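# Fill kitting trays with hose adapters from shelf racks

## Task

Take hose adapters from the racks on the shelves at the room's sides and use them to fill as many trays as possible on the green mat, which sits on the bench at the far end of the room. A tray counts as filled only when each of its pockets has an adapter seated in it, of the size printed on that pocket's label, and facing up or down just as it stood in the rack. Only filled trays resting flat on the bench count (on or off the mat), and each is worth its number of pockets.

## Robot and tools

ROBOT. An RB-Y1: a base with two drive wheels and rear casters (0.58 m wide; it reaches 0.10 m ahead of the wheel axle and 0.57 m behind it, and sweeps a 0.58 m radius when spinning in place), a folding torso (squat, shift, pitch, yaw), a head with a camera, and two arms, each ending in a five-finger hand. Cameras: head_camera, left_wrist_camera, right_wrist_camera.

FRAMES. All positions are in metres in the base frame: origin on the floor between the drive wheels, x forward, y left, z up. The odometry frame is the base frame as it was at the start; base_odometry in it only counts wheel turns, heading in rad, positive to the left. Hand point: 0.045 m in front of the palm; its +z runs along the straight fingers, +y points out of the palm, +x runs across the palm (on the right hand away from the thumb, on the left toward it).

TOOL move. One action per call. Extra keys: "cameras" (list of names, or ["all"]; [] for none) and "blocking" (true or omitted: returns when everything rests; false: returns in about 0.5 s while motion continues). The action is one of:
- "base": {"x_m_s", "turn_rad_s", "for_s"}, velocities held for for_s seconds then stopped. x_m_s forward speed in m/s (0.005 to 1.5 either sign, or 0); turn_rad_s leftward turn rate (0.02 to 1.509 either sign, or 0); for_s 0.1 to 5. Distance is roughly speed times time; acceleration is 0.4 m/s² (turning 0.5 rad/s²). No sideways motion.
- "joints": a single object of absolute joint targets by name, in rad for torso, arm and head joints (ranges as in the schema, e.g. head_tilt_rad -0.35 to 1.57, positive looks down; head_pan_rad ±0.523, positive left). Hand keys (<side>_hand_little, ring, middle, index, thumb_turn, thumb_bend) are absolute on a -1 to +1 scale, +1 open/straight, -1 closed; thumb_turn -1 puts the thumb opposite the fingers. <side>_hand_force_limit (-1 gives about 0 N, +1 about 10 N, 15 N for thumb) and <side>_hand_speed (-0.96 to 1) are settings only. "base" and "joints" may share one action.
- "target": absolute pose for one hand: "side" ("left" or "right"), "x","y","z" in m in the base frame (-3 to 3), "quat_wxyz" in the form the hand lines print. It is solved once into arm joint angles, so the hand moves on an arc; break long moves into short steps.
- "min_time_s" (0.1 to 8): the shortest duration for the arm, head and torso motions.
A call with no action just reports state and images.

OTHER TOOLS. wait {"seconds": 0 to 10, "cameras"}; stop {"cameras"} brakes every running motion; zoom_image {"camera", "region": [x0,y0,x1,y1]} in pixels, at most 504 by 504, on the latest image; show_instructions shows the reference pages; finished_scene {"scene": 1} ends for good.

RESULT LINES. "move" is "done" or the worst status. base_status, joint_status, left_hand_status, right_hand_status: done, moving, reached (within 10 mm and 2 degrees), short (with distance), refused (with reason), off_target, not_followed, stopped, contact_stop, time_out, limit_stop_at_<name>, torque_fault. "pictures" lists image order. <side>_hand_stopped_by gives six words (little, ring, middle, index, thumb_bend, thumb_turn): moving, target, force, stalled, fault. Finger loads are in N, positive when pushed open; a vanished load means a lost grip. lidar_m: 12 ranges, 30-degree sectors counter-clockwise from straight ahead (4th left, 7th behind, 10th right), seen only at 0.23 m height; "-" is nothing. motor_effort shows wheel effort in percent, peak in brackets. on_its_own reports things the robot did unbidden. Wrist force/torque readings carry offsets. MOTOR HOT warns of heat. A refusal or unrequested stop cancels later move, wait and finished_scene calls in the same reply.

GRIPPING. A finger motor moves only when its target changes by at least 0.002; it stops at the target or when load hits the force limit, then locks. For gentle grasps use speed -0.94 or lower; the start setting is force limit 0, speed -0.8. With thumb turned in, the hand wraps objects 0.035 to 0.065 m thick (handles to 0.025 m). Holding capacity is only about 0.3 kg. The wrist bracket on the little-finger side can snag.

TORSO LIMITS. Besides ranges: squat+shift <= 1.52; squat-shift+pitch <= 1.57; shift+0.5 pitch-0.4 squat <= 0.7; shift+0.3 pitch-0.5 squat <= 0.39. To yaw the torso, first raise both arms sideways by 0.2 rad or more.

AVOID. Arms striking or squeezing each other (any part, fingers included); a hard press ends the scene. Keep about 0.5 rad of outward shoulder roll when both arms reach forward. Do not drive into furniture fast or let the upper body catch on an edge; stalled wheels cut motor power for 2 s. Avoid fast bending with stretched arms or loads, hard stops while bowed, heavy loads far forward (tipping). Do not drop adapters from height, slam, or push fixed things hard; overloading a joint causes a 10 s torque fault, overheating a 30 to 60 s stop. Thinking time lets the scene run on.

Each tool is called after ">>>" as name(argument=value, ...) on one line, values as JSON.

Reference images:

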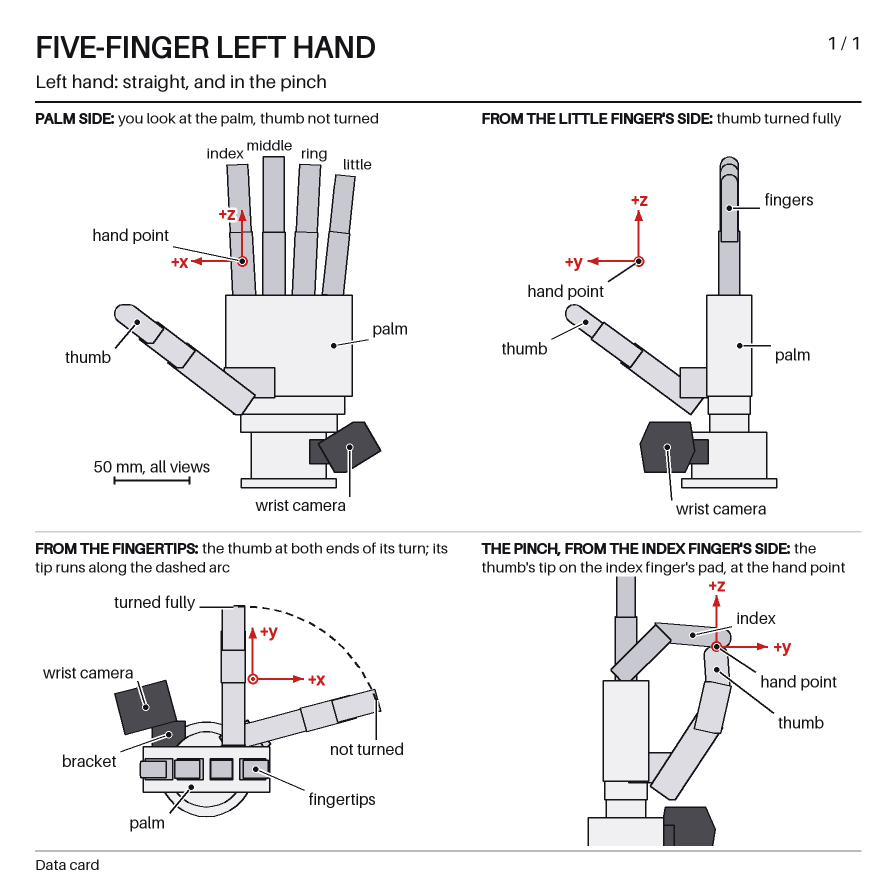

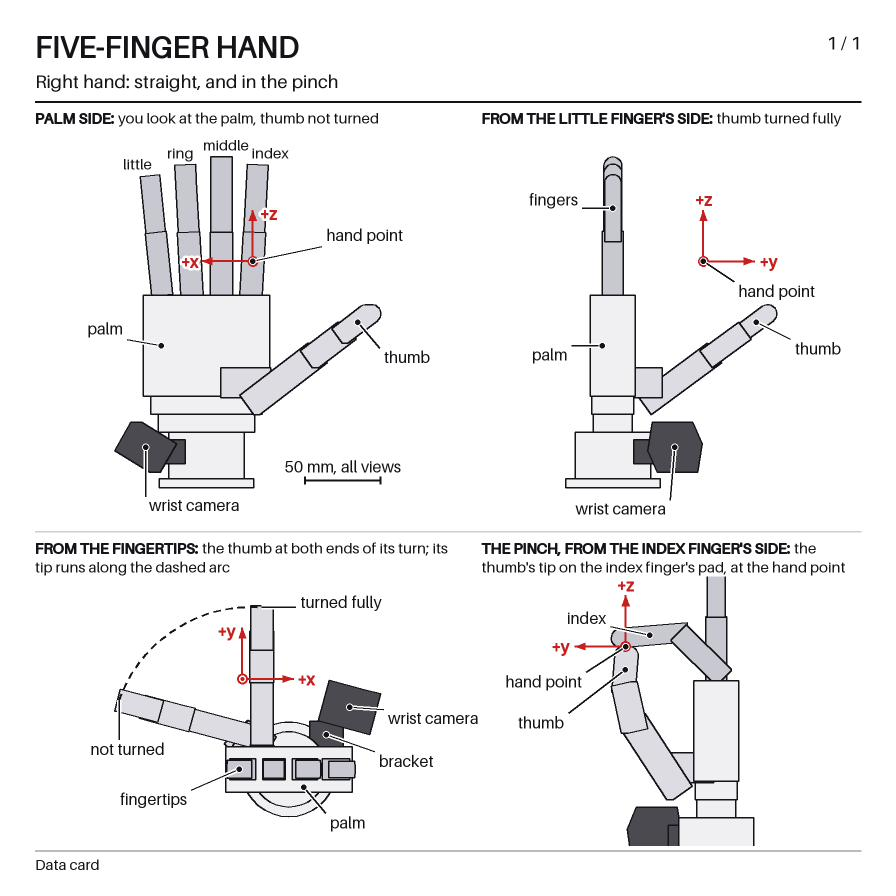

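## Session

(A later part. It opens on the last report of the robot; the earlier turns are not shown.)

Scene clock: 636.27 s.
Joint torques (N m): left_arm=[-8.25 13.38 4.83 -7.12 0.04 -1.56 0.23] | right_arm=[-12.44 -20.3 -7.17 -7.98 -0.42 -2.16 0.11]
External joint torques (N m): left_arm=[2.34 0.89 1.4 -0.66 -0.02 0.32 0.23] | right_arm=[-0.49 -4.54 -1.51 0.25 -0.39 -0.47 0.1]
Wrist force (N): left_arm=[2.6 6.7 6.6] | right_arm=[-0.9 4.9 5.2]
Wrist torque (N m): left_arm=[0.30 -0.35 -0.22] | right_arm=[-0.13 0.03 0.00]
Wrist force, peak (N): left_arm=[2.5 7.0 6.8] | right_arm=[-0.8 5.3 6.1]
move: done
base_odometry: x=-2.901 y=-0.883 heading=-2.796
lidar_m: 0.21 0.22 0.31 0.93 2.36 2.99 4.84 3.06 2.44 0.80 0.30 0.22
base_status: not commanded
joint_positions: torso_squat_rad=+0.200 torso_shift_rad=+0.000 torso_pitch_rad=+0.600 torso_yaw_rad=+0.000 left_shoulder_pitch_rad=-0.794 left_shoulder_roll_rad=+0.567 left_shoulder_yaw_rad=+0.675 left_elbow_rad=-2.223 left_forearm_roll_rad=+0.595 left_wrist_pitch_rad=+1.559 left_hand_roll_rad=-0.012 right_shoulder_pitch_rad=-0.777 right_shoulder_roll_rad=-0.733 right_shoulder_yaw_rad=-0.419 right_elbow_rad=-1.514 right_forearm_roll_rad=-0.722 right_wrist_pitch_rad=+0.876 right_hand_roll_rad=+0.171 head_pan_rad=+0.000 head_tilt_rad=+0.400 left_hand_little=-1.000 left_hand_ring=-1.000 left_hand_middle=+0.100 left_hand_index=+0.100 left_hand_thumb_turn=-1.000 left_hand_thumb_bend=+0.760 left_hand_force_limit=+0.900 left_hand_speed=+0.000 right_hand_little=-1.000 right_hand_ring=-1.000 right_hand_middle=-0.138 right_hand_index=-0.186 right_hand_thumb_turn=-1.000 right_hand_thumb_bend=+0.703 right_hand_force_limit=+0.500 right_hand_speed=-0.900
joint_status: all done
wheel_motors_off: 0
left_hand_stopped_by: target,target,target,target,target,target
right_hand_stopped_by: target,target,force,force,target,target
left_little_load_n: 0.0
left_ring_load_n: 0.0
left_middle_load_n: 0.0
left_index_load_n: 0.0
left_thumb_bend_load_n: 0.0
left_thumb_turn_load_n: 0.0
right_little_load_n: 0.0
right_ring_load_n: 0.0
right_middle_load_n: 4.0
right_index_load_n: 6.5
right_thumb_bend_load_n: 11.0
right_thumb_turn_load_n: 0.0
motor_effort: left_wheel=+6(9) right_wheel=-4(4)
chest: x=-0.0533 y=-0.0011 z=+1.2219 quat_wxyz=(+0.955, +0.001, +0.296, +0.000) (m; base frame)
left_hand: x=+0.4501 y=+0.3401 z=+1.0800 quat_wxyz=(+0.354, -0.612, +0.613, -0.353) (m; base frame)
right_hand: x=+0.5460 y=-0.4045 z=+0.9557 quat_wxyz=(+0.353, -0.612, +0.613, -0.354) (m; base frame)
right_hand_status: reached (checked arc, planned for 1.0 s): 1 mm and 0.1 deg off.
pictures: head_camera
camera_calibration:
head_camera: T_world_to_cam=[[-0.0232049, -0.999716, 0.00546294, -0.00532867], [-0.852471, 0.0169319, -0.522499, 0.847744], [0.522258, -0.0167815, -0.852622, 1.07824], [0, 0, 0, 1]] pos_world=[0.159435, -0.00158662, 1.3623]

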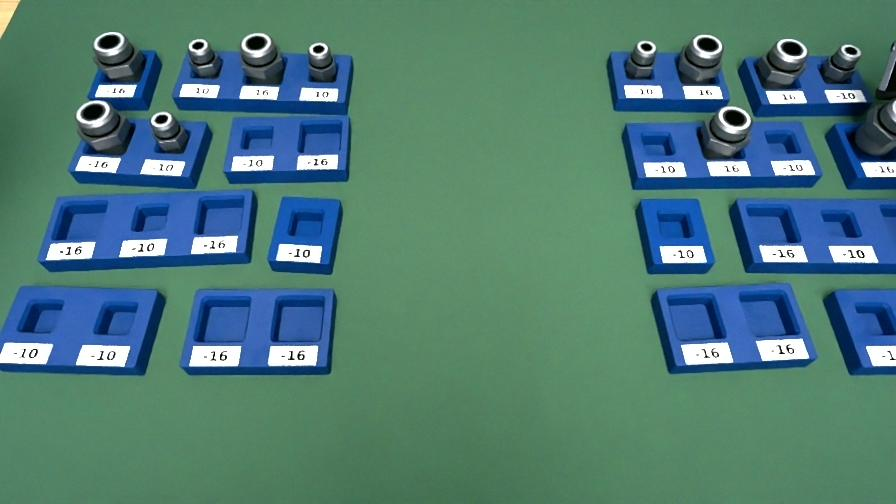

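>>> move(target={"side":"right","x":0.5467,"y":-0.4050,"z":0.949,"quat_wxyz":[0.3536,-0.6124,0.6124,-0.3536]}, min_time_s=0.8)

>>> move(target={"side":"right","x":0.5467,"y":-0.4050,"z":0.9405,"quat_wxyz":[0.3536,-0.6124,0.6124,-0.3536]}, min_time_s=1, cameras=["head_camera"])

>>> zoom_image(camera="head_camera", region=[816, 80, 896, 160])

Scene clock: 637.67 s.
Joint torques (N m): left_arm=[-8.23 13.53 4.97 -7.2 0.06 -1.77 0.22] | right_arm=[-12.05 -17.78 -5.12 -8.12 -0.35 -2.1 0.11]
External joint torques (N m): left_arm=[2.37 1.04 1.54 -0.74 0.01 0.12 0.23] | right_arm=[-0.11 -2.05 0.49 0.17 -0.3 -0.42 0.1]
Wrist force (N): left_arm=[2.6 6.8 6.5] | right_arm=[-0.8 5.0 5.0]
Wrist torque (N m): left_arm=[0.33 -0.33 -0.24] | right_arm=[-0.08 0.02 -0.01]
Wrist force, peak (N): left_arm=[3.0 6.8 6.7] | right_arm=[-1.2 5.5 5.5]
move: done
base_odometry: x=-2.901 y=-0.883 heading=-2.796
lidar_m: 0.20 0.22 0.29 0.93 2.36 2.99 4.85 3.07 2.44 0.80 0.30 0.22
base_status: not commanded
joint_positions: torso_squat_rad=+0.200 torso_shift_rad=+0.000 torso_pitch_rad=+0.600 torso_yaw_rad=+0.000 left_shoulder_pitch_rad=-0.794 left_shoulder_roll_rad=+0.567 left_shoulder_yaw_rad=+0.675 left_elbow_rad=-2.223 left_forearm_roll_rad=+0.595 left_wrist_pitch_rad=+1.559 left_hand_roll_rad=-0.012 right_shoulder_pitch_rad=-0.775 right_shoulder_roll_rad=-0.726 right_shoulder_yaw_rad=-0.415 right_elbow_rad=-1.496 right_forearm_roll_rad=-0.728 right_wrist_pitch_rad=+0.856 right_hand_roll_rad=+0.187 head_pan_rad=+0.000 head_tilt_rad=+0.400 left_hand_little=-1.000 left_hand_ring=-1.000 left_hand_middle=+0.100 left_hand_index=+0.100 left_hand_thumb_turn=-1.000 left_hand_thumb_bend=+0.760 left_hand_force_limit=+0.900 left_hand_speed=+0.000 right_hand_little=-1.000 right_hand_ring=-1.000 right_hand_middle=-0.138 right_hand_index=-0.186 right_hand_thumb_turn=-1.000 right_hand_thumb_bend=+0.703 right_hand_force_limit=+0.500 right_hand_speed=-0.900
joint_status: all done
wheel_motors_off: 0
left_hand_stopped_by: target,target,target,target,target,target
right_hand_stopped_by: target,target,force,force,target,target
left_little_load_n: 0.0
left_ring_load_n: 0.0
left_middle_load_n: 0.0
left_index_load_n: 0.0
left_thumb_bend_load_n: 0.0
left_thumb_turn_load_n: 0.0
right_little_load_n: 0.0
right_ring_load_n: 0.0
right_middle_load_n: 4.0
right_index_load_n: 6.5
right_thumb_bend_load_n: 10.5
right_thumb_turn_load_n: 0.5
motor_effort: left_wheel=+4(8) right_wheel=-4(5)
chest: x=-0.0533 y=-0.0011 z=+1.2219 quat_wxyz=(+0.955, +0.001, +0.296, +0.000) (m; base frame)
left_hand: x=+0.4501 y=+0.3401 z=+1.0800 quat_wxyz=(+0.354, -0.612, +0.613, -0.353) (m; base frame)
right_hand: x=+0.5464 y=-0.4051 z=+0.9489 quat_wxyz=(+0.353, -0.612, +0.613, -0.354) (m; base frame)
right_hand_status: reached (checked arc, planned for 0.8 s): 0 mm and 0.1 deg off.
pictures: none

Scene clock: 639.00 s.
Joint torques (N m): left_arm=[-7.66 12.63 4.7 -6.98 0.06 -1.58 0.2] | right_arm=[-11.11 -16.66 -4.05 -7.36 -0.15 -1.74 0.19]
External joint torques (N m): left_arm=[2.93 0.13 1.27 -0.52 0.01 0.3 0.2] | right_arm=[0.81 -1.01 1.49 0.99 -0.09 -0.07 0.18]
Wrist force (N): left_arm=[2.6 6.9 6.6] | right_arm=[-1.0 2.5 3.1]
Wrist torque (N m): left_arm=[0.34 -0.34 -0.22] | right_arm=[-0.23 0.05 0.00]
Wrist force, peak (N): left_arm=[2.3 7.0 6.8] | right_arm=[-0.3 5.5 5.7]
move: done
base_odometry: x=-2.901 y=-0.883 heading=-2.796
lidar_m: 0.20 0.22 0.32 0.92 2.37 2.98 4.84 3.05 2.44 0.80 0.29 0.22
base_status: not commanded
joint_positions: torso_squat_rad=+0.200 torso_shift_rad=+0.000 torso_pitch_rad=+0.600 torso_yaw_rad=+0.000 left_shoulder_pitch_rad=-0.794 left_shoulder_roll_rad=+0.567 left_shoulder_yaw_rad=+0.675 left_elbow_rad=-2.223 left_forearm_roll_rad=+0.595 left_wrist_pitch_rad=+1.559 left_hand_roll_rad=-0.012 right_shoulder_pitch_rad=-0.772 right_shoulder_roll_rad=-0.717 right_shoulder_yaw_rad=-0.410 right_elbow_rad=-1.477 right_forearm_roll_rad=-0.731 right_wrist_pitch_rad=+0.832 right_hand_roll_rad=+0.202 head_pan_rad=+0.000 head_tilt_rad=+0.400 left_hand_little=-1.000 left_hand_ring=-1.000 left_hand_middle=+0.100 left_hand_index=+0.100 left_hand_thumb_turn=-1.000 left_hand_thumb_bend=+0.760 left_hand_force_limit=+0.900 left_hand_speed=+0.000 right_hand_little=-1.000 right_hand_ring=-1.000 right_hand_middle=-0.138 right_hand_index=-0.186 right_hand_thumb_turn=-1.000 right_hand_thumb_bend=+0.703 right_hand_force_limit=+0.500 right_hand_speed=-0.900
joint_status: all done
wheel_motors_off: 0
left_hand_stopped_by: target,target,target,target,target,target
right_hand_stopped_by: target,target,force,force,target,target
left_little_load_n: 0.0
left_ring_load_n: 0.0
left_middle_load_n: 0.0
left_index_load_n: 0.0
left_thumb_bend_load_n: 0.0
left_thumb_turn_load_n: 0.0
right_little_load_n: 0.0
right_ring_load_n: 0.0
right_middle_load_n: 3.5
right_index_load_n: 7.0
right_thumb_bend_load_n: 10.0
right_thumb_turn_load_n: 0.5
motor_effort: left_wheel=+7(10) right_wheel=-4(5)
chest: x=-0.0533 y=-0.0011 z=+1.2219 quat_wxyz=(+0.955, +0.001, +0.296, +0.000) (m; base frame)
left_hand: x=+0.4501 y=+0.3401 z=+1.0800 quat_wxyz=(+0.354, -0.612, +0.613, -0.353) (m; base frame)
right_hand: x=+0.5465 y=-0.4051 z=+0.9408 quat_wxyz=(+0.353, -0.612, +0.613, -0.354) (m; base frame)
right_hand_status: reached (checked arc, planned for 1.0 s): 0 mm and 0.0 deg off.
pictures: head_camera
camera_calibration:
head_camera: T_world_to_cam=[[-0.0232049, -0.999716, 0.00546294, -0.00532867], [-0.852471, 0.0169319, -0.522499, 0.847744], [0.522258, -0.0167815, -0.852622, 1.07824], [0, 0, 0, 1]] pos_world=[0.159435, -0.00158662, 1.3623]

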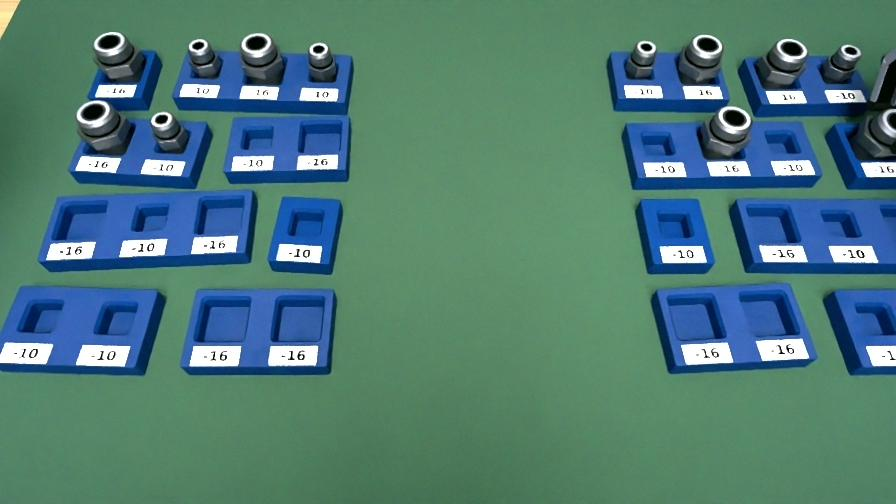

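Scaled by 6.300 from the camera's 896x504 image, which has a finer 1280x720 frame.

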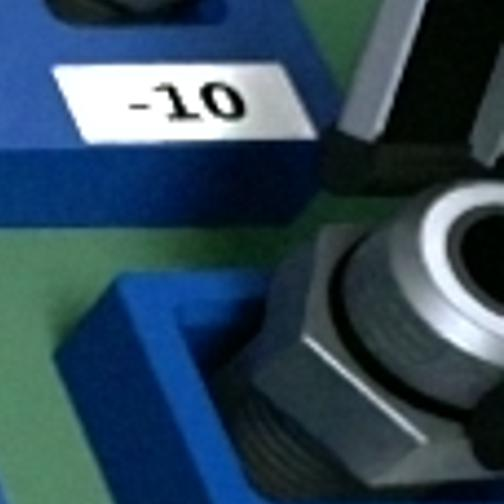

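>>> move(joints={"right_hand_speed":-0.7,"right_hand_index":0.2,"right_hand_middle":0.2,"right_hand_thumb_bend":0.88})

>>> move(target={"side":"right","x":0.538,"y":-0.405,"z":1.01,"quat_wxyz":[0.3536,-0.6124,0.6124,-0.3536]}, min_time_s=1.2)

>>> move(joints={"right_shoulder_pitch_rad":-0.68,"right_shoulder_roll_rad":-0.782,"right_shoulder_yaw_rad":-0.438,"right_elbow_rad":-2.309,"right_forearm_roll_rad":-0.58,"right_wrist_pitch_rad":1.446,"right_hand_roll_rad":-0.348,"right_hand_speed":0,"right_hand_index":0.1,"right_hand_middle":0.1,"right_hand_thumb_bend":0.76,"left_hand_force_limit":0.5}, min_time_s=1.2, cameras=["head_camera"])

>>> move(base={"x_m_s":-0.2,"for_s":0.87}, joints={"left_shoulder_pitch_rad":-0.066,"left_shoulder_roll_rad":0.351,"left_shoulder_yaw_rad":0.025,"left_elbow_rad":-2.511,"left_forearm_roll_rad":0.102,"left_wrist_pitch_rad":1.218,"left_hand_roll_rad":0.302,"right_shoulder_pitch_rad":-0.073,"right_shoulder_roll_rad":-0.509,"right_shoulder_yaw_rad":0.052,"right_elbow_rad":-2.513,"right_forearm_roll_rad":-0.069,"right_wrist_pitch_rad":1.21,"right_hand_roll_rad":-0.483,"torso_pitch_rad":0.3,"torso_squat_rad":0.4,"head_tilt_rad":0.7}, min_time_s=1.5)

>>> move(base={"turn_rad_s":-0.45,"for_s":1.035})

>>> move(base={"x_m_s":-0.9,"for_s":3.3})

>>> move(base={"turn_rad_s":0.895,"for_s":2.267})

>>> move(base={"x_m_s":0.35,"for_s":1.2}, cameras=["head_camera"])

>>> zoom_image(camera="head_camera", region=[370, 110, 650, 260])

Scene clock: 640.73 s.
Joint torques (N m): left_arm=[-7.79 13.46 3.94 -7.27 -0.03 -1.8 0.14] | right_arm=[-11.21 -17 -4.41 -7.55 -0.19 -1.7 0.29]
External joint torques (N m): left_arm=[2.8 0.97 0.52 -0.81 -0.08 0.08 0.14] | right_arm=[0.71 -1.35 1.14 0.8 -0.12 -0.02 0.29]
Wrist force (N): left_arm=[2.5 7.0 6.6] | right_arm=[-0.8 2.7 3.6]
Wrist torque (N m): left_arm=[0.36 -0.32 -0.23] | right_arm=[-0.17 0.08 -0.05]
Wrist force, peak (N): left_arm=[2.7 6.8 6.8] | right_arm=[-0.9 3.7 4.6]
move: done
base_odometry: x=-2.901 y=-0.883 heading=-2.796
lidar_m: 0.21 0.23 0.31 0.92 2.37 3.00 4.85 3.05 2.45 0.79 0.30 0.22
base_status: not commanded
joint_positions: torso_squat_rad=+0.200 torso_shift_rad=+0.000 torso_pitch_rad=+0.600 torso_yaw_rad=+0.000 left_shoulder_pitch_rad=-0.794 left_shoulder_roll_rad=+0.567 left_shoulder_yaw_rad=+0.675 left_elbow_rad=-2.223 left_forearm_roll_rad=+0.595 left_wrist_pitch_rad=+1.559 left_hand_roll_rad=-0.012 right_shoulder_pitch_rad=-0.772 right_shoulder_roll_rad=-0.717 right_shoulder_yaw_rad=-0.410 right_elbow_rad=-1.477 right_forearm_roll_rad=-0.731 right_wrist_pitch_rad=+0.832 right_hand_roll_rad=+0.202 head_pan_rad=+0.000 head_tilt_rad=+0.400 left_hand_little=-1.000 left_hand_ring=-1.000 left_hand_middle=+0.100 left_hand_index=+0.100 left_hand_thumb_turn=-1.000 left_hand_thumb_bend=+0.760 left_hand_force_limit=+0.900 left_hand_speed=+0.000 right_hand_little=-1.000 right_hand_ring=-1.000 right_hand_middle=+0.200 right_hand_index=+0.200 right_hand_thumb_turn=-1.000 right_hand_thumb_bend=+0.880 right_hand_force_limit=+0.500 right_hand_speed=-0.700
joint_status: all done
wheel_motors_off: 0
left_hand_stopped_by: target,target,target,target,target,target
right_hand_stopped_by: target,target,target,target,target,target
left_little_load_n: 0.0
left_ring_load_n: 0.0
left_middle_load_n: 0.0
left_index_load_n: 0.0
left_thumb_bend_load_n: 0.0
left_thumb_turn_load_n: 0.0
right_little_load_n: 0.0
right_ring_load_n: 0.0
right_middle_load_n: 0.0
right_index_load_n: 0.0
right_thumb_bend_load_n: 0.0
right_thumb_turn_load_n: 0.0
motor_effort: left_wheel=+6(8) right_wheel=-4(4)
chest: x=-0.0533 y=-0.0011 z=+1.2219 quat_wxyz=(+0.955, +0.001, +0.296, +0.000) (m; base frame)
left_hand: x=+0.4501 y=+0.3401 z=+1.0800 quat_wxyz=(+0.354, -0.612, +0.613, -0.353) (m; base frame)
right_hand: x=+0.5464 y=-0.4051 z=+0.9408 quat_wxyz=(+0.353, -0.612, +0.613, -0.354) (m; base frame)
pictures: none

Scene clock: 642.27 s.
Joint torques (N m): left_arm=[-7.79 12.9 4.76 -7.12 0.18 -1.72 0.26] | right_arm=[-12.89 -19.71 -6.82 -7.27 -0.2 -1.52 -0.37]
External joint torques (N m): left_arm=[2.81 0.41 1.34 -0.66 0.13 0.16 0.27] | right_arm=[-1.13 -3.45 -0.66 0.28 -0.26 0.18 -0.38]
Wrist force (N): left_arm=[2.6 6.8 6.7] | right_arm=[-0.4 2.9 4.0]
Wrist torque (N m): left_arm=[0.33 -0.32 -0.23] | right_arm=[-0.19 -0.06 -0.15]
Wrist force, peak (N): left_arm=[2.7 6.9 6.7] | right_arm=[-0.1 4.2 3.9]
move: done
base_odometry: x=-2.901 y=-0.883 heading=-2.796
lidar_m: 0.21 0.22 0.30 0.93 2.37 3.01 4.84 3.06 2.43 0.79 0.30 0.22
base_status: not commanded
joint_positions: torso_squat_rad=+0.200 torso_shift_rad=+0.000 torso_pitch_rad=+0.600 torso_yaw_rad=+0.000 left_shoulder_pitch_rad=-0.794 left_shoulder_roll_rad=+0.567 left_shoulder_yaw_rad=+0.675 left_elbow_rad=-2.223 left_forearm_roll_rad=+0.595 left_wrist_pitch_rad=+1.559 left_hand_roll_rad=-0.012 right_shoulder_pitch_rad=-0.782 right_shoulder_roll_rad=-0.808 right_shoulder_yaw_rad=-0.454 right_elbow_rad=-1.634 right_forearm_roll_rad=-0.736 right_wrist_pitch_rad=+1.018 right_hand_roll_rad=+0.079 head_pan_rad=+0.000 head_tilt_rad=+0.400 left_hand_little=-1.000 left_hand_ring=-1.000 left_hand_middle=+0.100 left_hand_index=+0.100 left_hand_thumb_turn=-1.000 left_hand_thumb_bend=+0.760 left_hand_force_limit=+0.900 left_hand_speed=+0.000 right_hand_little=-1.000 right_hand_ring=-1.000 right_hand_middle=+0.200 right_hand_index=+0.200 right_hand_thumb_turn=-1.000 right_hand_thumb_bend=+0.880 right_hand_force_limit=+0.500 right_hand_speed=-0.700
joint_status: all done
wheel_motors_off: 0
left_hand_stopped_by: target,target,target,target,target,target
right_hand_stopped_by: target,target,target,target,target,target
left_little_load_n: 0.0
left_ring_load_n: 0.0
left_middle_load_n: 0.0
left_index_load_n: 0.0
left_thumb_bend_load_n: 0.0
left_thumb_turn_load_n: 0.0
right_little_load_n: 0.0
right_ring_load_n: 0.0
right_middle_load_n: 0.0
right_index_load_n: 0.0
right_thumb_bend_load_n: 0.0
right_thumb_turn_load_n: 0.0
motor_effort: left_wheel=+8(10) right_wheel=-3(5)
chest: x=-0.0533 y=-0.0011 z=+1.2219 quat_wxyz=(+0.955, +0.001, +0.296, +0.000) (m; base frame)
left_hand: x=+0.4501 y=+0.3401 z=+1.0800 quat_wxyz=(+0.354, -0.612, +0.613, -0.353) (m; base frame)
right_hand: x=+0.5386 y=-0.4050 z=+1.0090 quat_wxyz=(+0.354, -0.613, +0.612, -0.353) (m; base frame)
right_hand_status: reached (checked arc, planned for 1.2 s): 1 mm and 0.1 deg off.
pictures: none

Scene clock: 643.80 s.
Joint torques (N m): left_arm=[-8.06 13.76 4.23 -7.01 0.01 -1.75 0.2] | right_arm=[-9.21 -13.44 -5.16 -4.68 0.59 -1.58 -0.02]
External joint torques (N m): left_arm=[2.54 1.27 0.81 -0.55 -0.04 0.13 0.21] | right_arm=[-0.04 -1.34 0.64 0.34 -0.1 0.03 -0.03]
Wrist force (N): left_arm=[2.4 6.7 6.6] | right_arm=[-0.7 3.2 3.9]
Wrist torque (N m): left_arm=[0.31 -0.30 -0.23] | right_arm=[-0.08 0.01 -0.17]
Wrist force, peak (N): left_arm=[2.7 7.1 6.6] | right_arm=[-0.6 3.5 5.1]
move: done
base_odometry: x=-2.901 y=-0.883 heading=-2.796
lidar_m: 0.21 0.22 0.31 0.92 2.38 3.00 4.85 3.06 2.43 0.79 0.31 0.21
base_status: not commanded
joint_positions: torso_squat_rad=+0.200 torso_shift_rad=+0.000 torso_pitch_rad=+0.600 torso_yaw_rad=+0.000 left_shoulder_pitch_rad=-0.794 left_shoulder_roll_rad=+0.567 left_shoulder_yaw_rad=+0.675 left_elbow_rad=-2.223 left_forearm_roll_rad=+0.595 left_wrist_pitch_rad=+1.559 left_hand_roll_rad=-0.012 right_shoulder_pitch_rad=-0.680 right_shoulder_roll_rad=-0.782 right_shoulder_yaw_rad=-0.438 right_elbow_rad=-2.309 right_forearm_roll_rad=-0.580 right_wrist_pitch_rad=+1.446 right_hand_roll_rad=-0.348 head_pan_rad=+0.000 head_tilt_rad=+0.400 left_hand_little=-1.000 left_hand_ring=-1.000 left_hand_middle=+0.100 left_hand_index=+0.100 left_hand_thumb_turn=-1.000 left_hand_thumb_bend=+0.760 left_hand_force_limit=+0.500 left_hand_speed=+0.000 right_hand_little=-1.000 right_hand_ring=-1.000 right_hand_middle=+0.100 right_hand_index=+0.100 right_hand_thumb_turn=-1.000 right_hand_thumb_bend=+0.760 right_hand_force_limit=+0.500 right_hand_speed=+0.000
joint_status: all done
wheel_motors_off: 0
left_hand_stopped_by: target,target,target,target,target,target
right_hand_stopped_by: target,target,target,target,target,target
left_little_load_n: 0.0
left_ring_load_n: 0.0
left_middle_load_n: 0.0
left_index_load_n: 0.0
left_thumb_bend_load_n: 0.0
left_thumb_turn_load_n: 0.0
right_little_load_n: 0.0
right_ring_load_n: 0.0
right_middle_load_n: -0.5
right_index_load_n: 0.0
right_thumb_bend_load_n: 0.0
right_thumb_turn_load_n: 0.0
motor_effort: left_wheel=+7(8) right_wheel=-4(5)
chest: x=-0.0533 y=-0.0011 z=+1.2219 quat_wxyz=(+0.955, +0.001, +0.296, +0.000) (m; base frame)
left_hand: x=+0.4501 y=+0.3401 z=+1.0800 quat_wxyz=(+0.354, -0.612, +0.613, -0.353) (m; base frame)
right_hand: x=+0.4501 y=-0.2999 z=+1.0797 quat_wxyz=(+0.353, -0.612, +0.613, -0.353) (m; base frame)
pictures: head_camera
camera_calibration:
head_camera: T_world_to_cam=[[-0.0232049, -0.999716, 0.00546294, -0.00532867], [-0.852471, 0.0169319, -0.522499, 0.847744], [0.522258, -0.0167815, -0.852622, 1.07824], [0, 0, 0, 1]] pos_world=[0.159435, -0.00158662, 1.3623]

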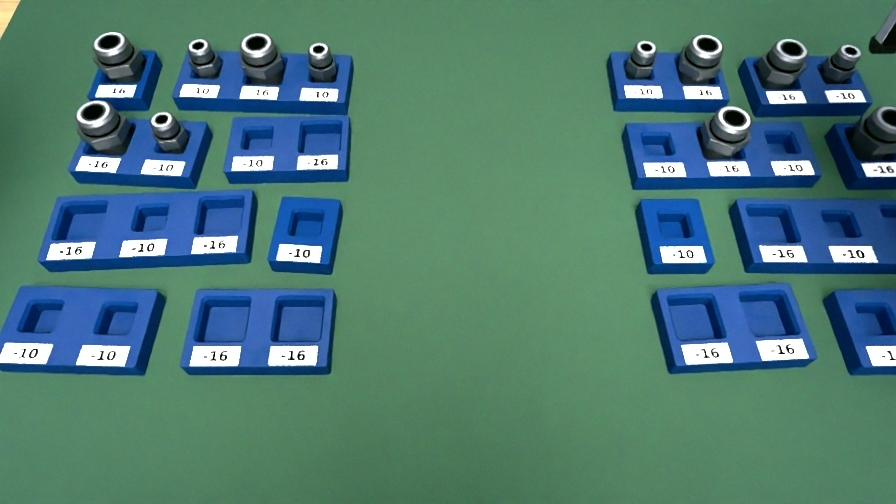

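Scene clock: 645.60 s.
Joint torques (N m): left_arm=[-4.19 4.09 2.5 -9.44 -0.43 -1.32 0.13] | right_arm=[-5.89 -6.36 -3.96 -7.28 0.76 -1.63 -0.37]
External joint torques (N m): left_arm=[1.88 -0.24 -0.84 -0.47 0.03 0.48 0.14] | right_arm=[-0.41 -0.68 0.28 0.56 -0.11 -0.11 -0.37]
Wrist force (N): left_arm=[2.7 6.8 6.6] | right_arm=[-0.5 3.4 3.6]
Wrist torque (N m): left_arm=[0.33 -0.36 -0.22] | right_arm=[-0.09 -0.04 -0.15]
Wrist force, peak (N): left_arm=[3.0 7.1 7.0] | right_arm=[-1.5 4.5 4.4]
move: done
base_odometry: x=-2.738 y=-0.824 heading=-2.796
lidar_m: 0.38 0.40 0.56 2.27 2.37 2.87 4.68 2.93 2.43 1.42 0.53 0.40
base_status: done (sent for 0.87 of 0.87 s)
joint_positions: torso_squat_rad=+0.400 torso_shift_rad=+0.000 torso_pitch_rad=+0.300 torso_yaw_rad=+0.000 left_shoulder_pitch_rad=-0.066 left_shoulder_roll_rad=+0.351 left_shoulder_yaw_rad=+0.025 left_elbow_rad=-2.511 left_forearm_roll_rad=+0.102 left_wrist_pitch_rad=+1.218 left_hand_roll_rad=+0.302 right_shoulder_pitch_rad=-0.073 right_shoulder_roll_rad=-0.509 right_shoulder_yaw_rad=+0.052 right_elbow_rad=-2.513 right_forearm_roll_rad=-0.069 right_wrist_pitch_rad=+1.210 right_hand_roll_rad=-0.483 head_pan_rad=+0.000 head_tilt_rad=+0.700 left_hand_little=-1.000 left_hand_ring=-1.000 left_hand_middle=+0.100 left_hand_index=+0.100 left_hand_thumb_turn=-1.000 left_hand_thumb_bend=+0.760 left_hand_force_limit=+0.500 left_hand_speed=+0.000 right_hand_little=-1.000 right_hand_ring=-1.000 right_hand_middle=+0.100 right_hand_index=+0.100 right_hand_thumb_turn=-1.000 right_hand_thumb_bend=+0.760 right_hand_force_limit=+0.500 right_hand_speed=+0.000
joint_status: all done
wheel_motors_off: 0
left_hand_stopped_by: target,target,target,target,target,target
right_hand_stopped_by: target,target,target,target,target,target
left_little_load_n: 0.0
left_ring_load_n: 0.0
left_middle_load_n: 0.0
left_index_load_n: 0.0
left_thumb_bend_load_n: 0.0
left_thumb_turn_load_n: 0.0
right_little_load_n: 0.0
right_ring_load_n: 0.0
right_middle_load_n: 0.0
right_index_load_n: 0.0
right_thumb_bend_load_n: 0.0
right_thumb_turn_load_n: 0.0
motor_effort: left_wheel=-10(31) right_wheel=-1(20)
chest: x=-0.1367 y=-0.0011 z=+1.2209 quat_wxyz=(+0.989, +0.001, +0.149, +0.000) (m; base frame)
left_hand: x=+0.2801 y=+0.2198 z=+0.9809 quat_wxyz=(+0.356, -0.613, +0.611, -0.353) (m; base frame)
right_hand: x=+0.2799 y=-0.2192 z=+0.9802 quat_wxyz=(+0.353, -0.611, +0.612, -0.356) (m; base frame)
pictures: none

Scene clock: 647.83 s.
Joint torques (N m): left_arm=[-4.32 4.09 2.36 -9.67 -0.46 -1.41 0.25] | right_arm=[-5.72 -6.44 -3.75 -7.42 0.88 -1.44 -0.4]
External joint torques (N m): left_arm=[1.75 -0.24 -0.97 -0.7 0 0.39 0.26] | right_arm=[-0.24 -0.75 0.49 0.42 0 0.08 -0.4]
Wrist force (N): left_arm=[2.7 6.8 6.5] | right_arm=[-0.9 4.0 4.1]
Wrist torque (N m): left_arm=[0.32 -0.36 -0.22] | right_arm=[-0.04 0.02 -0.17]
Wrist force, peak (N): left_arm=[2.8 7.0 6.6] | right_arm=[-0.8 4.0 4.3]
move: done
base_odometry: x=-2.738 y=-0.824 heading=+3.023
lidar_m: 0.39 0.38 0.42 0.61 2.27 2.43 2.87 4.68 2.93 2.38 1.19 0.51
base_status: done (sent for 1.03 of 1.03 s)
joint_positions: torso_squat_rad=+0.400 torso_shift_rad=+0.000 torso_pitch_rad=+0.300 torso_yaw_rad=+0.000 left_shoulder_pitch_rad=-0.066 left_shoulder_roll_rad=+0.351 left_shoulder_yaw_rad=+0.025 left_elbow_rad=-2.511 left_forearm_roll_rad=+0.102 left_wrist_pitch_rad=+1.218 left_hand_roll_rad=+0.302 right_shoulder_pitch_rad=-0.073 right_shoulder_roll_rad=-0.509 right_shoulder_yaw_rad=+0.052 right_elbow_rad=-2.513 right_forearm_roll_rad=-0.069 right_wrist_pitch_rad=+1.210 right_hand_roll_rad=-0.483 head_pan_rad=+0.000 head_tilt_rad=+0.700 left_hand_little=-1.000 left_hand_ring=-1.000 left_hand_middle=+0.100 left_hand_index=+0.100 left_hand_thumb_turn=-1.000 left_hand_thumb_bend=+0.760 left_hand_force_limit=+0.500 left_hand_speed=+0.000 right_hand_little=-1.000 right_hand_ring=-1.000 right_hand_middle=+0.100 right_hand_index=+0.100 right_hand_thumb_turn=-1.000 right_hand_thumb_bend=+0.760 right_hand_force_limit=+0.500 right_hand_speed=+0.000
joint_status: not commanded
wheel_motors_off: 0
left_hand_stopped_by: target,target,target,target,target,target
right_hand_stopped_by: target,target,target,target,target,target
left_little_load_n: 0.5
left_ring_load_n: 0.0
left_middle_load_n: 0.0
left_index_load_n: 0.0
left_thumb_bend_load_n: 0.0
left_thumb_turn_load_n: 0.0
right_little_load_n: 0.0
right_ring_load_n: 0.0
right_middle_load_n: 0.0
right_index_load_n: 0.0
right_thumb_bend_load_n: 0.0
right_thumb_turn_load_n: 0.0
motor_effort: left_wheel=+9(39) right_wheel=+3(21)
chest: x=-0.1367 y=-0.0012 z=+1.2209 quat_wxyz=(+0.989, +0.001, +0.149, +0.000) (m; base frame)
left_hand: x=+0.2802 y=+0.2198 z=+0.9808 quat_wxyz=(+0.356, -0.613, +0.611, -0.353) (m; base frame)
right_hand: x=+0.2800 y=-0.2192 z=+0.9802 quat_wxyz=(+0.353, -0.611, +0.612, -0.355) (m; base frame)
pictures: none

Scene clock: 653.83 s.
Joint torques (N m): left_arm=[-5.19 4 2.59 -9.24 -0.64 -1.65 0.26] | right_arm=[-6.14 -6.45 -3.68 -7.37 0.87 -1.52 -0.34]
External joint torques (N m): left_arm=[0.88 -0.32 -0.75 -0.27 -0.18 0.15 0.27] | right_arm=[-0.66 -0.77 0.55 0.47 -0.01 0 -0.35]
Wrist force (N): left_arm=[2.6 6.6 6.5] | right_arm=[-0.6 3.4 4.2]
Wrist torque (N m): left_arm=[0.31 -0.35 -0.23] | right_arm=[-0.09 -0.04 -0.16]
Wrist force, peak (N): left_arm=[2.8 6.8 6.8] | right_arm=[-1.0 3.7 4.7]
move: done
base_odometry: x=+0.211 y=-1.178 heading=+3.022
lidar_m: 3.12 3.02 1.35 0.75 0.80 0.73 1.26 2.00 2.14 3.13 3.23 3.86
base_status: done (sent for 3.3 of 3.3 s)
joint_positions: torso_squat_rad=+0.400 torso_shift_rad=+0.000 torso_pitch_rad=+0.300 torso_yaw_rad=+0.000 left_shoulder_pitch_rad=-0.066 left_shoulder_roll_rad=+0.351 left_shoulder_yaw_rad=+0.025 left_elbow_rad=-2.511 left_forearm_roll_rad=+0.102 left_wrist_pitch_rad=+1.218 left_hand_roll_rad=+0.302 right_shoulder_pitch_rad=-0.073 right_shoulder_roll_rad=-0.509 right_shoulder_yaw_rad=+0.052 right_elbow_rad=-2.513 right_forearm_roll_rad=-0.069 right_wrist_pitch_rad=+1.210 right_hand_roll_rad=-0.483 head_pan_rad=+0.000 head_tilt_rad=+0.700 left_hand_little=-1.000 left_hand_ring=-1.000 left_hand_middle=+0.100 left_hand_index=+0.100 left_hand_thumb_turn=-1.000 left_hand_thumb_bend=+0.760 left_hand_force_limit=+0.500 left_hand_speed=+0.000 right_hand_little=-1.000 right_hand_ring=-1.000 right_hand_middle=+0.100 right_hand_index=+0.100 right_hand_thumb_turn=-1.000 right_hand_thumb_bend=+0.760 right_hand_force_limit=+0.500 right_hand_speed=+0.000
joint_status: not commanded
wheel_motors_off: 0
left_hand_stopped_by: target,target,target,target,target,target
right_hand_stopped_by: target,target,target,target,target,target
left_little_load_n: 0.0
left_ring_load_n: 0.0
left_middle_load_n: 0.0
left_index_load_n: 0.0
left_thumb_bend_load_n: 0.0
left_thumb_turn_load_n: 0.0
right_little_load_n: 0.0
right_ring_load_n: 0.0
right_middle_load_n: 0.0
right_index_load_n: 0.0
right_thumb_bend_load_n: 0.0
right_thumb_turn_load_n: 0.0
motor_effort: left_wheel=-12(43) right_wheel=+7(25)
chest: x=-0.1366 y=-0.0012 z=+1.2209 quat_wxyz=(+0.989, +0.001, +0.149, +0.000) (m; base frame)
left_hand: x=+0.2802 y=+0.2198 z=+0.9808 quat_wxyz=(+0.356, -0.613, +0.611, -0.353) (m; base frame)
right_hand: x=+0.2800 y=-0.2192 z=+0.9801 quat_wxyz=(+0.353, -0.611, +0.612, -0.355) (m; base frame)
pictures: none

Scene clock: 658.23 s.
Joint torques (N m): left_arm=[-4.97 4.19 2 -9.33 -0.48 -1.39 0.12] | right_arm=[-6.09 -6.45 -3.81 -7.26 0.84 -1.47 -0.29]
External joint torques (N m): left_arm=[1.09 -0.14 -1.34 -0.35 -0.02 0.41 0.13] | right_arm=[-0.61 -0.77 0.42 0.58 -0.04 0.05 -0.3]
Wrist force (N): left_arm=[2.9 6.9 6.6] | right_arm=[-0.6 3.4 3.7]
Wrist torque (N m): left_arm=[0.33 -0.40 -0.20] | right_arm=[-0.08 -0.01 -0.17]
Wrist force, peak (N): left_arm=[2.9 6.8 6.7] | right_arm=[-1.3 4.0 4.3]
move: done
base_odometry: x=+0.211 y=-1.178 heading=-1.233
lidar_m: 0.80 0.73 1.16 1.98 2.07 2.87 3.22 3.78 3.19 3.08 1.42 0.75
base_status: done (sent for 2.27 of 2.27 s)
joint_positions: torso_squat_rad=+0.400 torso_shift_rad=+0.000 torso_pitch_rad=+0.300 torso_yaw_rad=+0.000 left_shoulder_pitch_rad=-0.066 left_shoulder_roll_rad=+0.351 left_shoulder_yaw_rad=+0.025 left_elbow_rad=-2.511 left_forearm_roll_rad=+0.102 left_wrist_pitch_rad=+1.218 left_hand_roll_rad=+0.302 right_shoulder_pitch_rad=-0.073 right_shoulder_roll_rad=-0.509 right_shoulder_yaw_rad=+0.052 right_elbow_rad=-2.513 right_forearm_roll_rad=-0.069 right_wrist_pitch_rad=+1.210 right_hand_roll_rad=-0.483 head_pan_rad=+0.000 head_tilt_rad=+0.700 left_hand_little=-1.000 left_hand_ring=-1.000 left_hand_middle=+0.100 left_hand_index=+0.100 left_hand_thumb_turn=-1.000 left_hand_thumb_bend=+0.760 left_hand_force_limit=+0.500 left_hand_speed=+0.000 right_hand_little=-1.000 right_hand_ring=-1.000 right_hand_middle=+0.100 right_hand_index=+0.100 right_hand_thumb_turn=-1.000 right_hand_thumb_bend=+0.760 right_hand_force_limit=+0.500 right_hand_speed=+0.000
joint_status: not commanded
wheel_motors_off: 0
left_hand_stopped_by: target,target,target,target,target,target
right_hand_stopped_by: target,target,target,target,target,target
left_little_load_n: 0.0
left_ring_load_n: 0.0
left_middle_load_n: 0.0
left_index_load_n: 0.0
left_thumb_bend_load_n: 0.5
left_thumb_turn_load_n: 0.0
right_little_load_n: 0.0
right_ring_load_n: 0.0
right_middle_load_n: 0.0
right_index_load_n: 0.0
right_thumb_bend_load_n: 0.0
right_thumb_turn_load_n: 0.0
motor_effort: left_wheel=+3(37) right_wheel=+4(23)
chest: x=-0.1366 y=-0.0011 z=+1.2209 quat_wxyz=(+0.989, +0.001, +0.149, +0.000) (m; base frame)
left_hand: x=+0.2802 y=+0.2198 z=+0.9808 quat_wxyz=(+0.356, -0.613, +0.611, -0.353) (m; base frame)
right_hand: x=+0.2800 y=-0.2192 z=+0.9801 quat_wxyz=(+0.353, -0.611, +0.612, -0.355) (m; base frame)
pictures: none

Scene clock: 660.87 s.
Joint torques (N m): left_arm=[-4.65 4.7 2.68 -9.33 -0.5 -1.47 0.12] | right_arm=[-5.96 -6.19 -3.86 -7.41 0.91 -1.52 -0.43]
External joint torques (N m): left_arm=[1.41 0.37 -0.65 -0.36 -0.04 0.33 0.12] | right_arm=[-0.48 -0.5 0.38 0.43 0.04 0 -0.43]
Wrist force (N): left_arm=[2.7 6.4 6.5] | right_arm=[-0.9 2.7 4.2]
Wrist torque (N m): left_arm=[0.27 -0.36 -0.20] | right_arm=[-0.27 0.04 -0.21]
Wrist force, peak (N): left_arm=[2.7 7.0 6.7] | right_arm=[-0.9 3.4 5.1]
move: done
base_odometry: x=+0.350 y=-1.574 heading=-1.233
lidar_m: 0.37 0.39 0.45 1.35 2.06 2.86 3.63 4.21 3.20 2.22 0.49 0.62
base_status: done (sent for 1.2 of 1.2 s)
joint_positions: torso_squat_rad=+0.400 torso_shift_rad=+0.000 torso_pitch_rad=+0.300 torso_yaw_rad=+0.000 left_shoulder_pitch_rad=-0.066 left_shoulder_roll_rad=+0.351 left_shoulder_yaw_rad=+0.025 left_elbow_rad=-2.511 left_forearm_roll_rad=+0.102 left_wrist_pitch_rad=+1.218 left_hand_roll_rad=+0.302 right_shoulder_pitch_rad=-0.073 right_shoulder_roll_rad=-0.509 right_shoulder_yaw_rad=+0.052 right_elbow_rad=-2.513 right_forearm_roll_rad=-0.069 right_wrist_pitch_rad=+1.210 right_hand_roll_rad=-0.483 head_pan_rad=+0.000 head_tilt_rad=+0.700 left_hand_little=-1.000 left_hand_ring=-1.000 left_hand_middle=+0.100 left_hand_index=+0.100 left_hand_thumb_turn=-1.000 left_hand_thumb_bend=+0.760 left_hand_force_limit=+0.500 left_hand_speed=+0.000 right_hand_little=-1.000 right_hand_ring=-1.000 right_hand_middle=+0.100 right_hand_index=+0.100 right_hand_thumb_turn=-1.000 right_hand_thumb_bend=+0.760 right_hand_force_limit=+0.500 right_hand_speed=+0.000
joint_status: not commanded
wheel_motors_off: 0
left_hand_stopped_by: target,target,target,target,target,target
right_hand_stopped_by: target,target,target,target,target,target
left_little_load_n: 0.0
left_ring_load_n: 0.0
left_middle_load_n: 0.0
left_index_load_n: 0.0
left_thumb_bend_load_n: 0.0
left_thumb_turn_load_n: 0.0
right_little_load_n: 0.0
right_ring_load_n: 0.0
right_middle_load_n: 0.0
right_index_load_n: 0.5
right_thumb_bend_load_n: 0.5
right_thumb_turn_load_n: 0.0
motor_effort: left_wheel=+4(40) right_wheel=-4(24)
chest: x=-0.1365 y=-0.0011 z=+1.2208 quat_wxyz=(+0.989, +0.001, +0.149, +0.000) (m; base frame)
left_hand: x=+0.2802 y=+0.2198 z=+0.9807 quat_wxyz=(+0.356, -0.613, +0.611, -0.353) (m; base frame)
right_hand: x=+0.2801 y=-0.2192 z=+0.9801 quat_wxyz=(+0.353, -0.611, +0.612, -0.355) (m; base frame)
pictures: head_camera
camera_calibration:
head_camera: T_world_to_cam=[[-0.0229616, -0.999723, 0.00525953, -0.00833376], [-0.852477, 0.0168308, -0.522494, 0.749428], [0.522261, -0.0164809, -0.852627, 1.17459], [0, 0, 0, 1]] pos_world=[0.0252357, -0.00158658, 1.3931]

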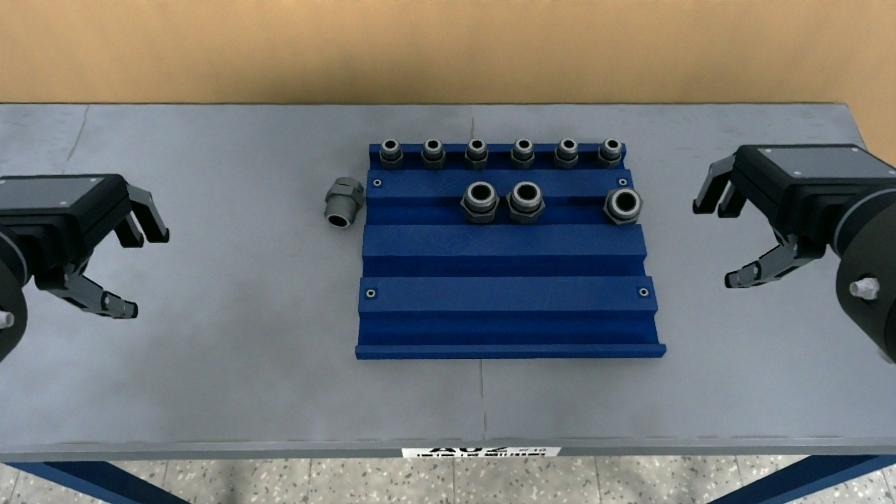

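Scaled by 1.800 from the camera's 896x504 image, which has a finer 1280x720 frame.

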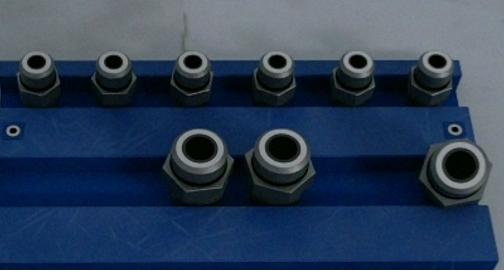

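>>> zoom_image(camera="head_camera", region=[440, 160, 660, 240])

Scaled by 2.291 from the camera's 896x504 image, which has a finer 1280x720 frame.

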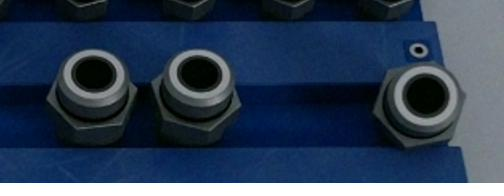

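>>> zoom_image(camera="head_camera", region=[460, 165, 560, 225])

Scaled by 5.040 from the camera's 896x504 image, which has a finer 1280x720 frame.

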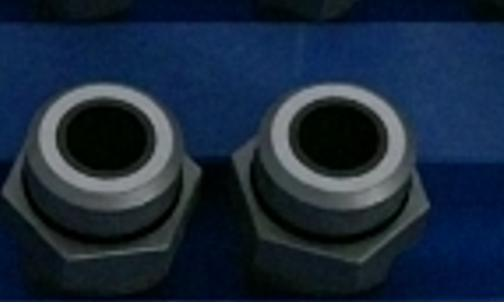

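>>> move(target={"side":"right","x":0.4219,"y":-0.0862,"z":0.93,"quat_wxyz":[0.3536,-0.6124,0.6124,-0.3536]}, min_time_s=1.8)

>>> move(target={"side":"right","x":0.4219,"y":-0.0862,"z":0.8585,"quat_wxyz":[0.3536,-0.6124,0.6124,-0.3536]}, min_time_s=1.5, cameras=["head_camera","right_wrist_camera"])

Scene clock: 664.07 s.
Joint torques (N m): left_arm=[-4.98 3.94 2.86 -9.27 -0.55 -1.54 0.13] | right_arm=[-15.15 -1.3 -1.84 -8.4 0.98 -1.45 -0.43]
External joint torques (N m): left_arm=[1.08 -0.38 -0.47 -0.3 -0.09 0.26 0.14] | right_arm=[-0.43 -0.13 0.78 0.62 0.01 -0.03 -0.43]
Wrist force (N): left_arm=[2.7 6.8 6.5] | right_arm=[0.4 4.0 3.7]
Wrist torque (N m): left_arm=[0.34 -0.36 -0.21] | right_arm=[-0.01 -0.16 -0.12]
Wrist force, peak (N): left_arm=[3.0 7.0 6.6] | right_arm=[-0.4 4.4 4.4]
move: done
base_odometry: x=+0.350 y=-1.574 heading=-1.233
lidar_m: 0.37 0.40 0.44 1.35 2.06 2.86 3.64 4.22 3.19 2.22 0.50 0.62
base_status: not commanded
joint_positions: torso_squat_rad=+0.400 torso_shift_rad=+0.000 torso_pitch_rad=+0.300 torso_yaw_rad=+0.000 left_shoulder_pitch_rad=-0.066 left_shoulder_roll_rad=+0.351 left_shoulder_yaw_rad=+0.025 left_elbow_rad=-2.511 left_forearm_roll_rad=+0.102 left_wrist_pitch_rad=+1.218 left_hand_roll_rad=+0.302 right_shoulder_pitch_rad=-0.624 right_shoulder_roll_rad=-0.194 right_shoulder_yaw_rad=+0.297 right_elbow_rad=-1.774 right_forearm_roll_rad=+0.268 right_wrist_pitch_rad=+1.086 right_hand_roll_rad=-0.587 head_pan_rad=+0.000 head_tilt_rad=+0.700 left_hand_little=-1.000 left_hand_ring=-1.000 left_hand_middle=+0.100 left_hand_index=+0.100 left_hand_thumb_turn=-1.000 left_hand_thumb_bend=+0.760 left_hand_force_limit=+0.500 left_hand_speed=+0.000 right_hand_little=-1.000 right_hand_ring=-1.000 right_hand_middle=+0.100 right_hand_index=+0.100 right_hand_thumb_turn=-1.000 right_hand_thumb_bend=+0.760 right_hand_force_limit=+0.500 right_hand_speed=+0.000
joint_status: all done
wheel_motors_off: 0
left_hand_stopped_by: target,target,target,target,target,target
right_hand_stopped_by: target,target,target,target,target,target
left_little_load_n: 0.0
left_ring_load_n: 0.0
left_middle_load_n: 0.0
left_index_load_n: 0.0
left_thumb_bend_load_n: 0.0
left_thumb_turn_load_n: 0.0
right_little_load_n: 0.0
right_ring_load_n: 0.0
right_middle_load_n: 0.0
right_index_load_n: 0.0
right_thumb_bend_load_n: 0.0
right_thumb_turn_load_n: 0.0
motor_effort: left_wheel=+7(8) right_wheel=-3(5)
chest: x=-0.1365 y=-0.0011 z=+1.2208 quat_wxyz=(+0.989, +0.001, +0.149, +0.000) (m; base frame)
left_hand: x=+0.2802 y=+0.2198 z=+0.9807 quat_wxyz=(+0.356, -0.613, +0.611, -0.353) (m; base frame)
right_hand: x=+0.4218 y=-0.0863 z=+0.9299 quat_wxyz=(+0.353, -0.612, +0.612, -0.354) (m; base frame)
right_hand_status: reached (checked arc, planned for 1.8 s): 0 mm and 0.0 deg off.
pictures: none

Scene clock: 665.90 s.
Joint torques (N m): left_arm=[-4.77 4.51 2.58 -9.42 -0.5 -1.57 0.12] | right_arm=[-14.07 0 -1.76 -8.29 1.04 -1.36 -0.46]
External joint torques (N m): left_arm=[1.3 0.18 -0.75 -0.44 -0.04 0.23 0.13] | right_arm=[0.14 0.7 0.55 1.1 0.07 -0.06 -0.46]
Wrist force (N): left_arm=[2.9 6.8 6.4] | right_arm=[-0.8 3.5 4.0]
Wrist torque (N m): left_arm=[0.33 -0.38 -0.20] | right_arm=[-0.13 0.00 -0.20]
Wrist force, peak (N): left_arm=[2.7 6.9 6.5] | right_arm=[-0.2 3.6 4.5]
move: done
base_odometry: x=+0.350 y=-1.574 heading=-1.233
lidar_m: 0.38 0.40 0.44 1.34 2.07 2.86 3.64 4.21 3.20 2.21 0.49 0.63
base_status: not commanded
joint_positions: torso_squat_rad=+0.400 torso_shift_rad=+0.000 torso_pitch_rad=+0.300 torso_yaw_rad=+0.000 left_shoulder_pitch_rad=-0.066 left_shoulder_roll_rad=+0.351 left_shoulder_yaw_rad=+0.025 left_elbow_rad=-2.511 left_forearm_roll_rad=+0.102 left_wrist_pitch_rad=+1.218 left_hand_roll_rad=+0.302 right_shoulder_pitch_rad=-0.569 right_shoulder_roll_rad=-0.172 right_shoulder_yaw_rad=+0.329 right_elbow_rad=-1.561 right_forearm_roll_rad=+0.377 right_wrist_pitch_rad=+0.847 right_hand_roll_rad=-0.709 head_pan_rad=+0.000 head_tilt_rad=+0.700 left_hand_little=-1.000 left_hand_ring=-1.000 left_hand_middle=+0.100 left_hand_index=+0.100 left_hand_thumb_turn=-1.000 left_hand_thumb_bend=+0.760 left_hand_force_limit=+0.500 left_hand_speed=+0.000 right_hand_little=-1.000 right_hand_ring=-1.000 right_hand_middle=+0.100 right_hand_index=+0.100 right_hand_thumb_turn=-1.000 right_hand_thumb_bend=+0.760 right_hand_force_limit=+0.500 right_hand_speed=+0.000
joint_status: all done
wheel_motors_off: 0
left_hand_stopped_by: target,target,target,target,target,target
right_hand_stopped_by: target,target,target,target,target,target
left_little_load_n: 0.0
left_ring_load_n: 0.0
left_middle_load_n: 0.0
left_index_load_n: 0.0
left_thumb_bend_load_n: 0.0
left_thumb_turn_load_n: 0.0
right_little_load_n: 0.0
right_ring_load_n: 0.0
right_middle_load_n: 0.0
right_index_load_n: 0.0
right_thumb_bend_load_n: 0.0
right_thumb_turn_load_n: 0.0
motor_effort: left_wheel=+4(7) right_wheel=-3(5)
chest: x=-0.1365 y=-0.0011 z=+1.2208 quat_wxyz=(+0.989, +0.001, +0.149, +0.000) (m; base frame)
left_hand: x=+0.2802 y=+0.2198 z=+0.9807 quat_wxyz=(+0.356, -0.613, +0.611, -0.353) (m; base frame)
right_hand: x=+0.4218 y=-0.0864 z=+0.8586 quat_wxyz=(+0.353, -0.612, +0.612, -0.354) (m; base frame)
right_hand_status: reached (checked arc, planned for 1.5 s): 0 mm and 0.0 deg off.
pictures: head_camera, right_wrist_camera
camera_calibration:
head_camera: T_world_to_cam=[[-0.0229616, -0.999723, 0.00525953, -0.00833376], [-0.852477, 0.0168308, -0.522494, 0.749428], [0.522261, -0.0164809, -0.852627, 1.17459], [0, 0, 0, 1]] pos_world=[0.0252357, -0.00158658, 1.3931]
right_wrist_camera: T_world_to_cam=[[-0.513191, -0.275564, -0.812834, 0.888494], [-0.55515, 0.828841, 0.0695096, 0.24569], [0.654556, 0.486916, -0.578333, 0.373949], [0, 0, 0, 1]] pos_world=[0.347592, -0.140884, 0.921388]

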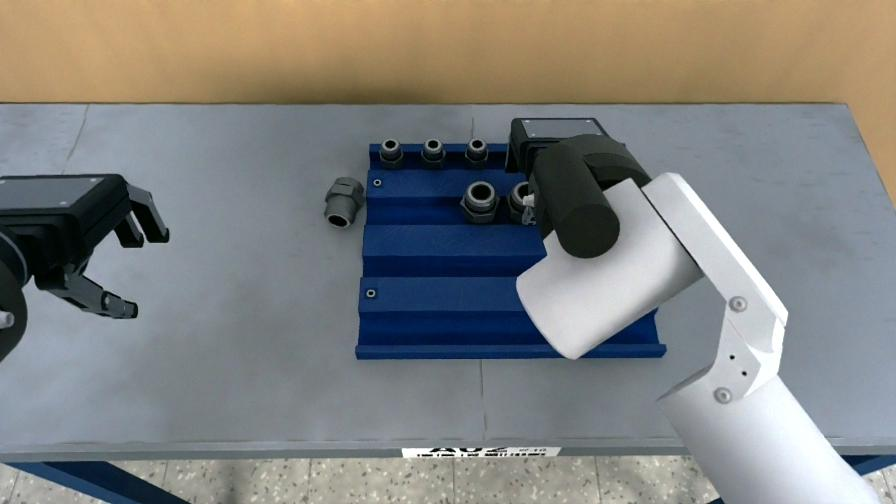

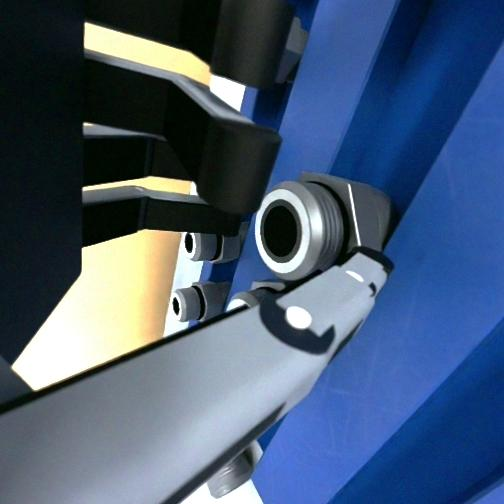

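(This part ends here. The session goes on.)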